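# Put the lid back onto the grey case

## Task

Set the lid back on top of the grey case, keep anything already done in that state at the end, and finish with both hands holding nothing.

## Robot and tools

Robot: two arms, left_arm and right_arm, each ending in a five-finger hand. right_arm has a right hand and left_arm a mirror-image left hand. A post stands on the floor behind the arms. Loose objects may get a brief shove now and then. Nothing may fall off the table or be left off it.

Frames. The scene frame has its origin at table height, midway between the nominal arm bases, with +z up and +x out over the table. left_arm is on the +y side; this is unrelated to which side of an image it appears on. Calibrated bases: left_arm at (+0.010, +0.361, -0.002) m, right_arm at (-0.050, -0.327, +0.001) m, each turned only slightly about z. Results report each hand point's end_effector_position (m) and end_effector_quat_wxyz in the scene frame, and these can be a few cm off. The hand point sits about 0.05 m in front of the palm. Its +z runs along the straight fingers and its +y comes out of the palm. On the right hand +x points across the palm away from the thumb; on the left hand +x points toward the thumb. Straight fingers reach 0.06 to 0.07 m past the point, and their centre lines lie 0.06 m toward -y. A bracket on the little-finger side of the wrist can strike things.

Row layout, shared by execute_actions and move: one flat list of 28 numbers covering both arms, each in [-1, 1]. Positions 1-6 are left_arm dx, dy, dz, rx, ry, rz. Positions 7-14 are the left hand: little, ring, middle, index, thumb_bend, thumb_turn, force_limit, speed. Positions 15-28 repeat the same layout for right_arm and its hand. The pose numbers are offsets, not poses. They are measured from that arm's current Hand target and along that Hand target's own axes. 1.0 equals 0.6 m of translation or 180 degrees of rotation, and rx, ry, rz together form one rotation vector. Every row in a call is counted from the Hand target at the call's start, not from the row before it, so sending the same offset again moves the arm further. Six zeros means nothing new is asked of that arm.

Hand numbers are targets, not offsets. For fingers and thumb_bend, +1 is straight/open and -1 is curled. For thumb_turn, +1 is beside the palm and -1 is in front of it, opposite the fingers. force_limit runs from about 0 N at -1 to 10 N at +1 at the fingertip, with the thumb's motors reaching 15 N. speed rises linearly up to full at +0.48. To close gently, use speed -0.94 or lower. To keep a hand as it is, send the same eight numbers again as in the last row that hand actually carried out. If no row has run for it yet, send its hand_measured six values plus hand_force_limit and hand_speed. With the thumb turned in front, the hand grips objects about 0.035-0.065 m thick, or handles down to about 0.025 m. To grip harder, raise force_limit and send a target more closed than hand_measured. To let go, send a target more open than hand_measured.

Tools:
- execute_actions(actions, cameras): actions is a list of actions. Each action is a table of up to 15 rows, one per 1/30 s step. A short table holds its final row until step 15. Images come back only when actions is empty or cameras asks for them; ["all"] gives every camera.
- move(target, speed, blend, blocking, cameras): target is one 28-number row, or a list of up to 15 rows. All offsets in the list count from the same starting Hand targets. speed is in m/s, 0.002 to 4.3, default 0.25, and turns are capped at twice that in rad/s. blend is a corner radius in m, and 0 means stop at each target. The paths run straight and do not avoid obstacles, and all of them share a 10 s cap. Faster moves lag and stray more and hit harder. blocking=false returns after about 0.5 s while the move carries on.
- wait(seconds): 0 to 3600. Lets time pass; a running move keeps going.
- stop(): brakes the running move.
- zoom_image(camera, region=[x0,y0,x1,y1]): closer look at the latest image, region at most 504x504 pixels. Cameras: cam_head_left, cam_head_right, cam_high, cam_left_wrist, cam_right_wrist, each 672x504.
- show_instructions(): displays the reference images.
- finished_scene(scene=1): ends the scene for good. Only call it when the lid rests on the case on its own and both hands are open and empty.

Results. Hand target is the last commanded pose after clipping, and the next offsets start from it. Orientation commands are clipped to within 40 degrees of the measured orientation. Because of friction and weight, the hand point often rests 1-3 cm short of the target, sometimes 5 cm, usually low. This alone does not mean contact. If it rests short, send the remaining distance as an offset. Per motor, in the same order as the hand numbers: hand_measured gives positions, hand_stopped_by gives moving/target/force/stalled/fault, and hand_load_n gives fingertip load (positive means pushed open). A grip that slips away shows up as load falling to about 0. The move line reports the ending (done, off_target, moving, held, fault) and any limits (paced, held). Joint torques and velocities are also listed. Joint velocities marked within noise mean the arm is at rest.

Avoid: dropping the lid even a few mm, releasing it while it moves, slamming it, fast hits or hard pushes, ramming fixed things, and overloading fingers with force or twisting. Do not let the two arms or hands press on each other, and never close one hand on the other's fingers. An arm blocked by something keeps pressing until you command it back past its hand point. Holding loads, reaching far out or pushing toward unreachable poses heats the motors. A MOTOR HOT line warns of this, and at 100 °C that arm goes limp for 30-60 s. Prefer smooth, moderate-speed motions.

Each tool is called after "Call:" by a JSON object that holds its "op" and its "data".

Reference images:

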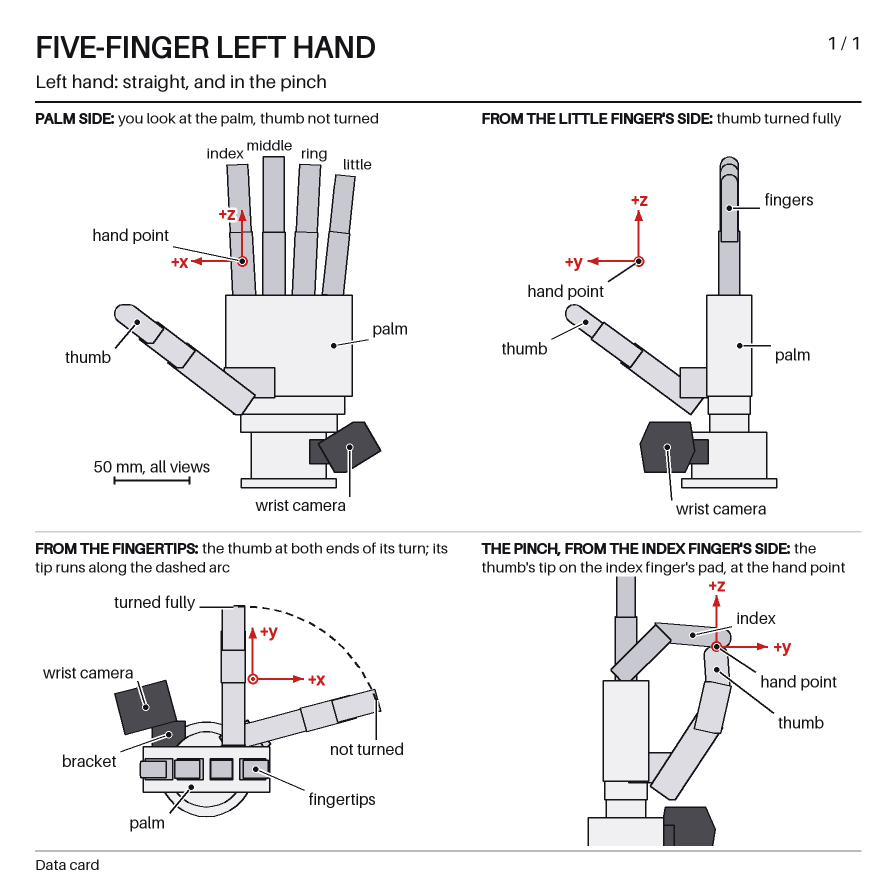

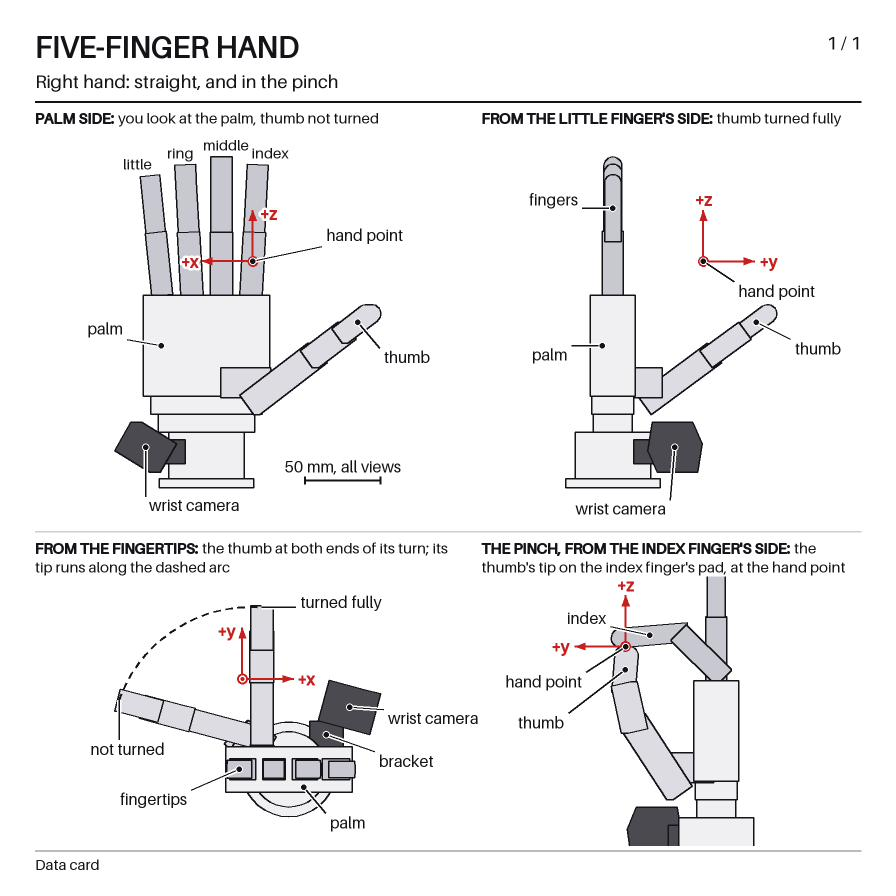

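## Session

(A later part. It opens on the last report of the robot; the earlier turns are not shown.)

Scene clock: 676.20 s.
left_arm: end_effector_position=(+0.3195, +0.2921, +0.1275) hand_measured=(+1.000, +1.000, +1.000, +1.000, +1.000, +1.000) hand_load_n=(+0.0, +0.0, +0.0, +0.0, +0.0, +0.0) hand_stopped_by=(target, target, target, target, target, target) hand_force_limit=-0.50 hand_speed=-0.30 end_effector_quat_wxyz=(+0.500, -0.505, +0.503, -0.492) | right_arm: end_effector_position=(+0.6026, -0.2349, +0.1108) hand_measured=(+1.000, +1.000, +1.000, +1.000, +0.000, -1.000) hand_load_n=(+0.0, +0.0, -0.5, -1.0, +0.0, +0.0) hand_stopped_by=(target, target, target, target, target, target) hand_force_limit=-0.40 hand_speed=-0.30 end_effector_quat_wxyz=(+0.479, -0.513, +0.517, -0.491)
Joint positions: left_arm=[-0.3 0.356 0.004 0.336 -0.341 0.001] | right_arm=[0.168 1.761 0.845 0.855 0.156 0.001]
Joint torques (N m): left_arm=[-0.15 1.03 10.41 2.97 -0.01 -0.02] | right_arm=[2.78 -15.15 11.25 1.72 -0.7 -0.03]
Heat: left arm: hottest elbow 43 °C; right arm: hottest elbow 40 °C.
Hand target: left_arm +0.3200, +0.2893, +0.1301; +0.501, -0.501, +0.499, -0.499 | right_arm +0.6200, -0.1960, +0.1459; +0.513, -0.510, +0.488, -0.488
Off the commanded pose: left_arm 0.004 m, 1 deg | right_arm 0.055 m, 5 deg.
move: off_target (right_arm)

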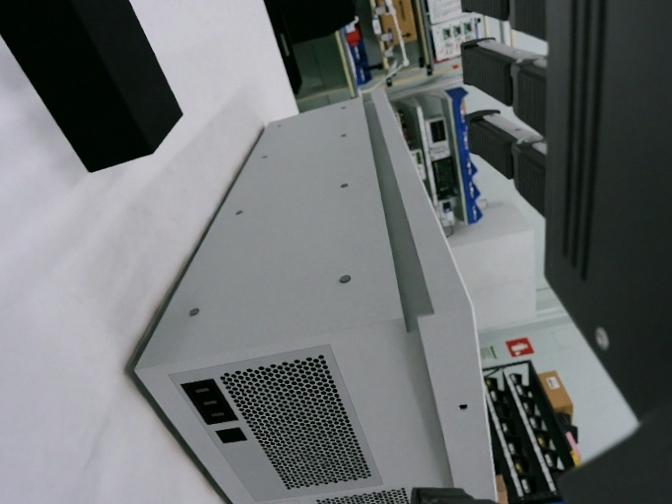

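Call:
{"op": "execute_actions", "data": {"actions": []}}

Call:
{"op": "zoom_image", "data": {"camera": "cam_high", "region": [350, 270, 530, 450]}}

Call:
{"op": "zoom_image", "data": {"camera": "cam_head_left", "region": [250, 205, 310, 265]}}

Call:
{"op": "zoom_image", "data": {"camera": "cam_head_left", "region": [410, 215, 470, 275]}}

Call:
{"op": "zoom_image", "data": {"camera": "cam_left_wrist", "region": [250, 90, 500, 504]}}

Scene clock: 676.83 s.
left_arm: end_effector_position=(+0.3195, +0.2921, +0.1275) hand_measured=(+1.000, +1.000, +1.000, +1.000, +1.000, +1.000) hand_load_n=(-0.5, +0.0, +0.0, +0.0, -0.5, +0.0) hand_stopped_by=(target, target, target, target, target, target) hand_force_limit=-0.50 hand_speed=-0.30 end_effector_quat_wxyz=(+0.500, -0.505, +0.503, -0.492) | right_arm: end_effector_position=(+0.6027, -0.2349, +0.1108) hand_measured=(+1.000, +1.000, +1.000, +1.000, +0.000, -1.000) hand_load_n=(+0.0, -0.5, +0.0, -1.0, +0.5, +0.0) hand_stopped_by=(target, target, target, target, target, target) hand_force_limit=-0.40 hand_speed=-0.30 end_effector_quat_wxyz=(+0.478, -0.513, +0.517, -0.491)
Joint positions: left_arm=[-0.3 0.356 0.004 0.336 -0.341 0.001] | right_arm=[0.168 1.761 0.845 0.855 0.157 0.001]
Joint velocities: within noise
Joint torques (N m): left_arm=[-0.91 0.85 10.41 2.67 0 0] | right_arm=[2.73 -15.27 11.26 1.73 -0.7 -0.02]
Heat: left arm: hottest elbow 43 °C; right arm: hottest elbow 40 °C.
Hand target: left_arm +0.3200, +0.2893, +0.1301; +0.501, -0.501, +0.499, -0.499 | right_arm +0.6200, -0.1961, +0.1459; +0.513, -0.510, +0.488, -0.488
Off the commanded pose: left_arm 0.004 m, 1 deg | right_arm 0.055 m, 5 deg.

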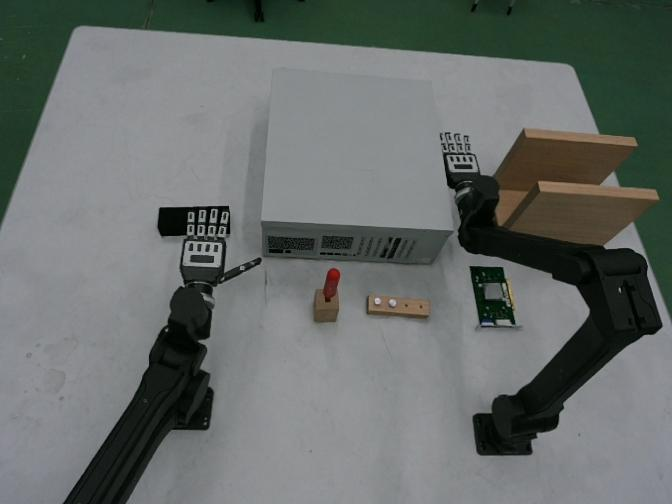

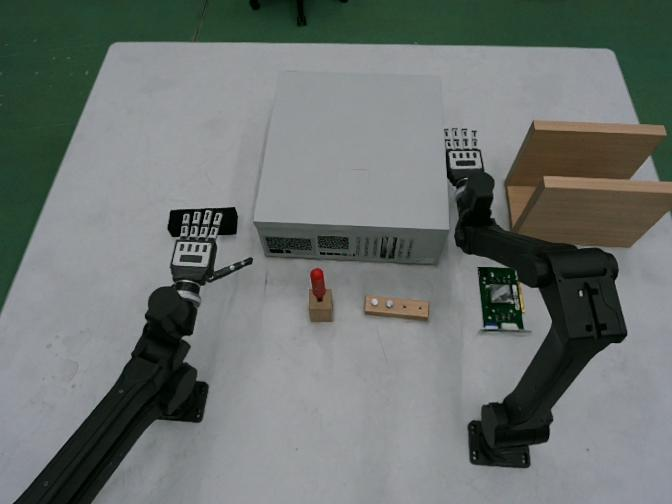

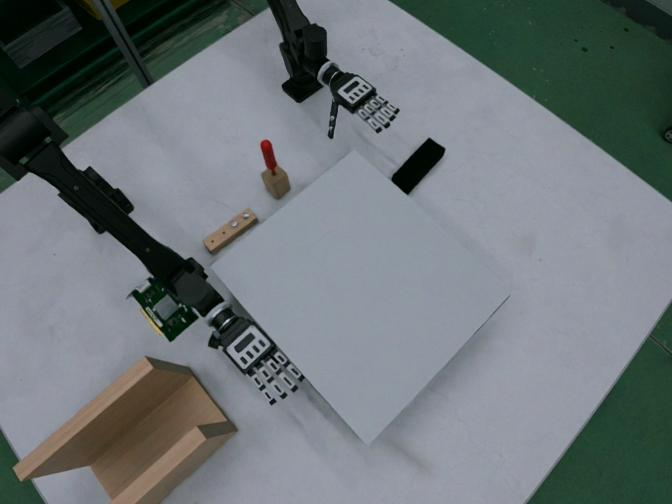

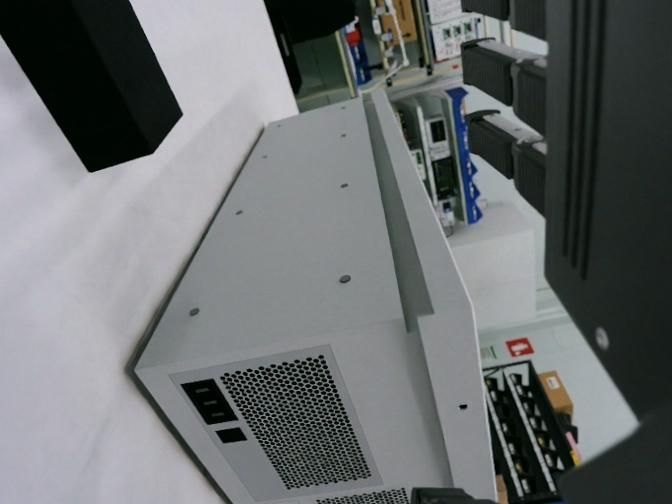

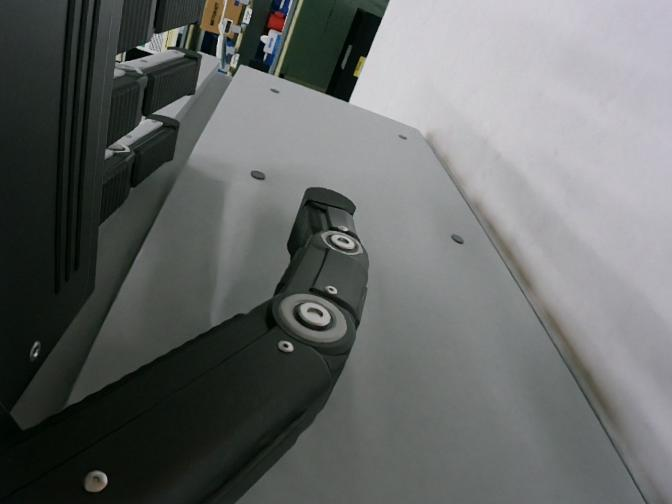

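Scaled by 2.800 from the camera's image (finer frame: 960x720).

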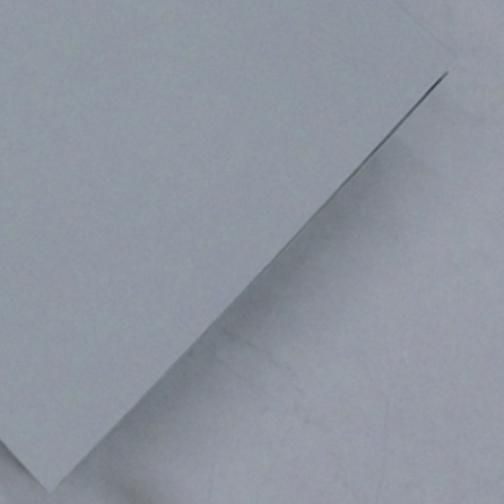

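Scaled by 8.400 from the camera's image (finer frame: 960x720).

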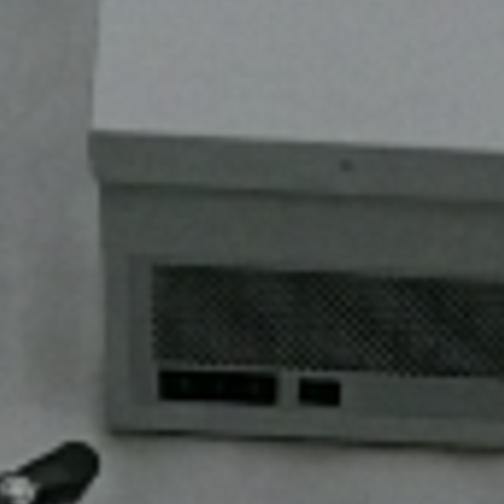

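Scaled by 8.400 from the camera's image (finer frame: 960x720).

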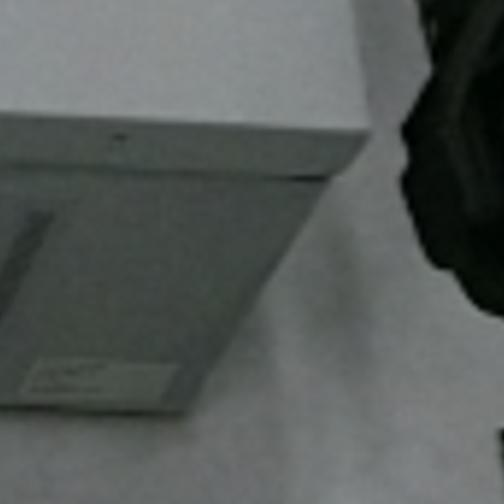

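Scaled by 1.217 from the camera's image (finer frame: 960x720).

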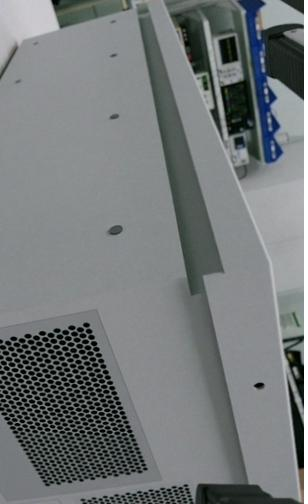

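Call:
{"op": "move", "data": {"target": [0,0,0,0,0,0,1,1,1,1,1,1,-0.5,-0.3,0.15,0,-0.004,0,0,0,1,1,1,1,0,-1,-0.4,-0.3], "speed": 0.06, "cameras": ["all"]}}

Call:
{"op": "zoom_image", "data": {"camera": "cam_left_wrist", "region": [370, 280, 460, 370]}}

Call:
{"op": "zoom_image", "data": {"camera": "cam_head_left", "region": [410, 215, 470, 275]}}

Call:
{"op": "zoom_image", "data": {"camera": "cam_head_left", "region": [250, 205, 310, 265]}}

Call:
{"op": "zoom_image", "data": {"camera": "cam_high", "region": [430, 250, 530, 350]}}

Scene clock: 679.63 s.
left_arm: end_effector_position=(+0.3195, +0.2921, +0.1275) hand_measured=(+1.000, +1.000, +1.000, +1.000, +1.000, +1.000) hand_load_n=(+0.0, +0.0, +0.0, +0.0, +0.0, +0.0) hand_stopped_by=(target, target, target, target, target, target) hand_force_limit=-0.50 hand_speed=-0.30 end_effector_quat_wxyz=(+0.500, -0.505, +0.503, -0.492) | right_arm: end_effector_position=(+0.6048, -0.2815, +0.1149) hand_measured=(+1.000, +1.000, +1.000, +1.000, +0.000, -1.000) hand_load_n=(+0.0, +0.0, +0.0, +0.0, +0.0, +0.0) hand_stopped_by=(target, target, target, target, target, target) hand_force_limit=-0.40 hand_speed=-0.30 end_effector_quat_wxyz=(+0.500, -0.526, +0.501, -0.472)
Joint positions: left_arm=[-0.3 0.356 0.004 0.336 -0.341 0.001] | right_arm=[0.038 1.755 0.845 0.855 -0.043 0.001]
Joint torques (N m): left_arm=[-1.26 1.38 10.44 2.88 0.06 0.01] | right_arm=[-1.55 -15.27 10.29 1.98 -0.13 -0.04]
Heat: left arm: hottest elbow 43 °C; right arm: hottest elbow 41 °C.
Hand target: left_arm +0.3200, +0.2893, +0.1301; +0.501, -0.501, +0.499, -0.499 | right_arm +0.6219, -0.2861, +0.1456; +0.513, -0.510, +0.488, -0.488
Off the commanded pose: left_arm 0.004 m, 1 deg | right_arm 0.035 m, 3 deg.
move: off_target (right_arm)

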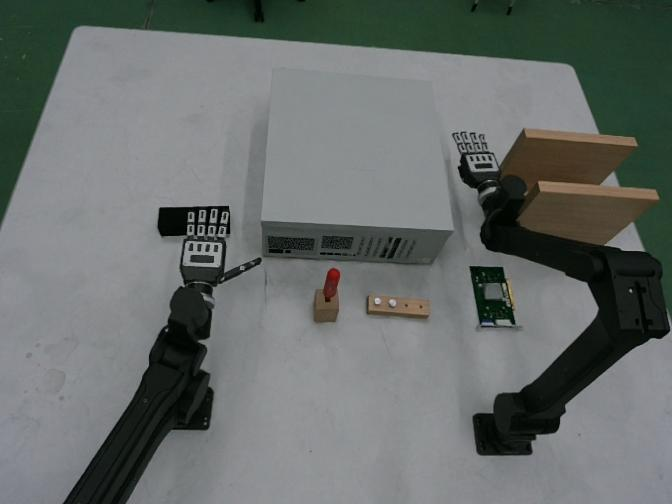

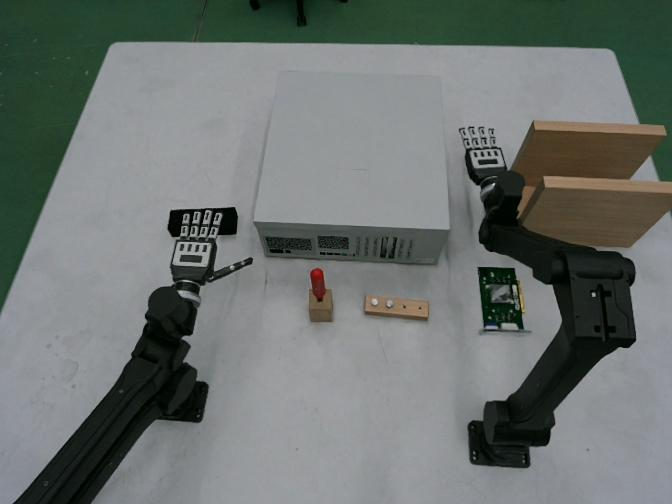

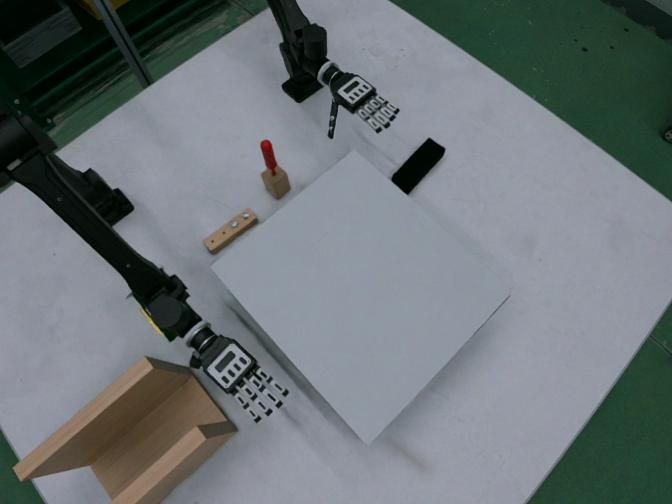

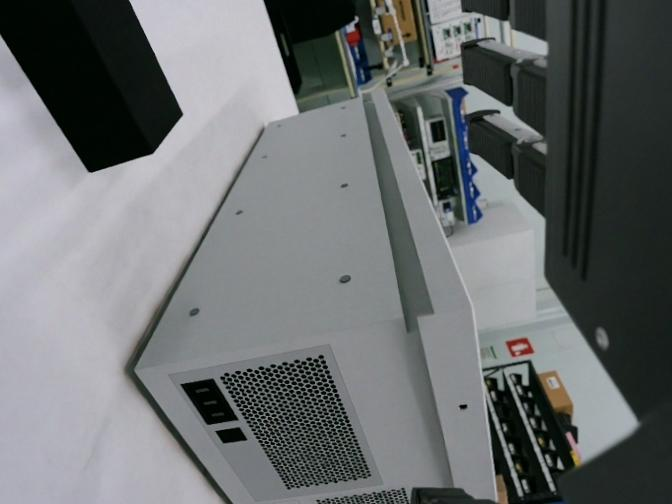

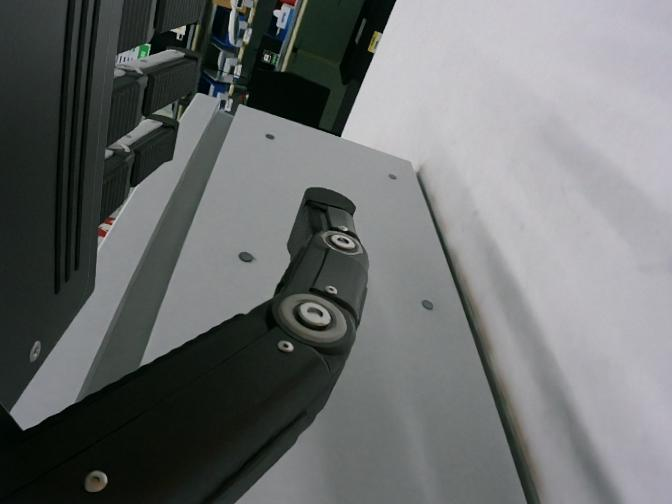

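Scaled by 5.600 from the camera's image (finer frame: 960x720).

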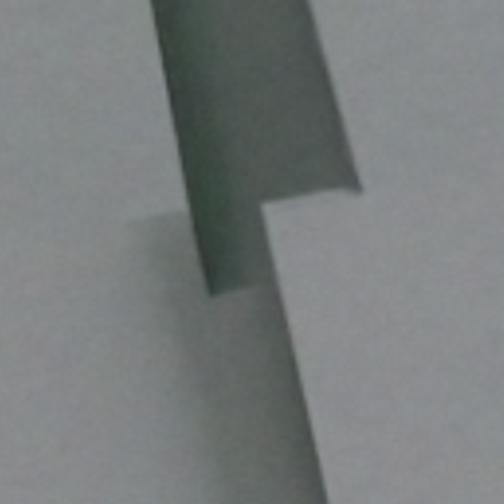

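Scaled by 8.400 from the camera's image (finer frame: 960x720).

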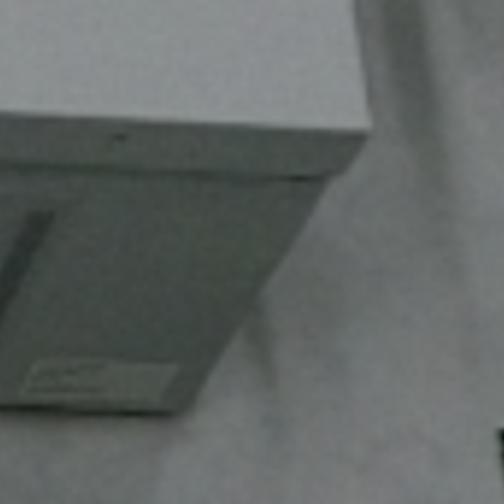

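Scaled by 8.400 from the camera's image (finer frame: 960x720).

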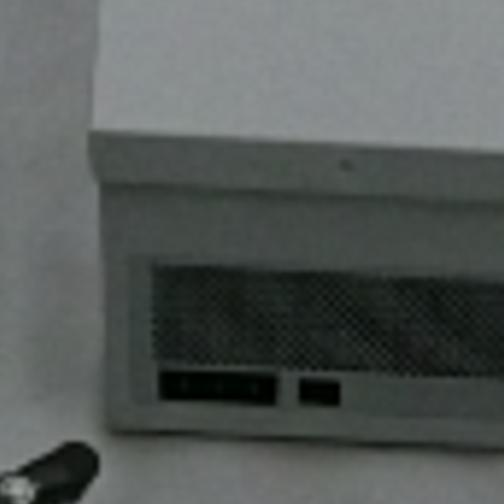

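Scaled by 5.040 from the camera's image (finer frame: 960x720).

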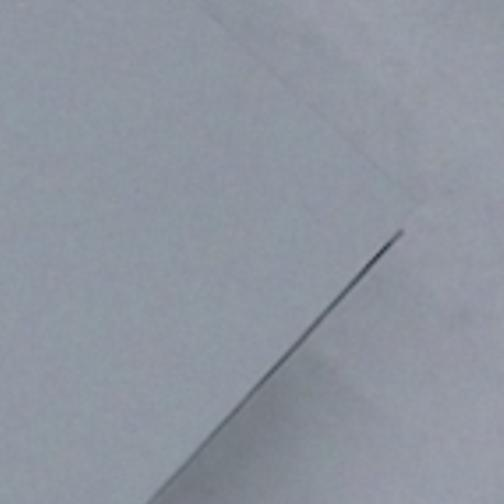

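Call:
{"op": "finished_scene", "data": {}}

The scene is finished: the task was done.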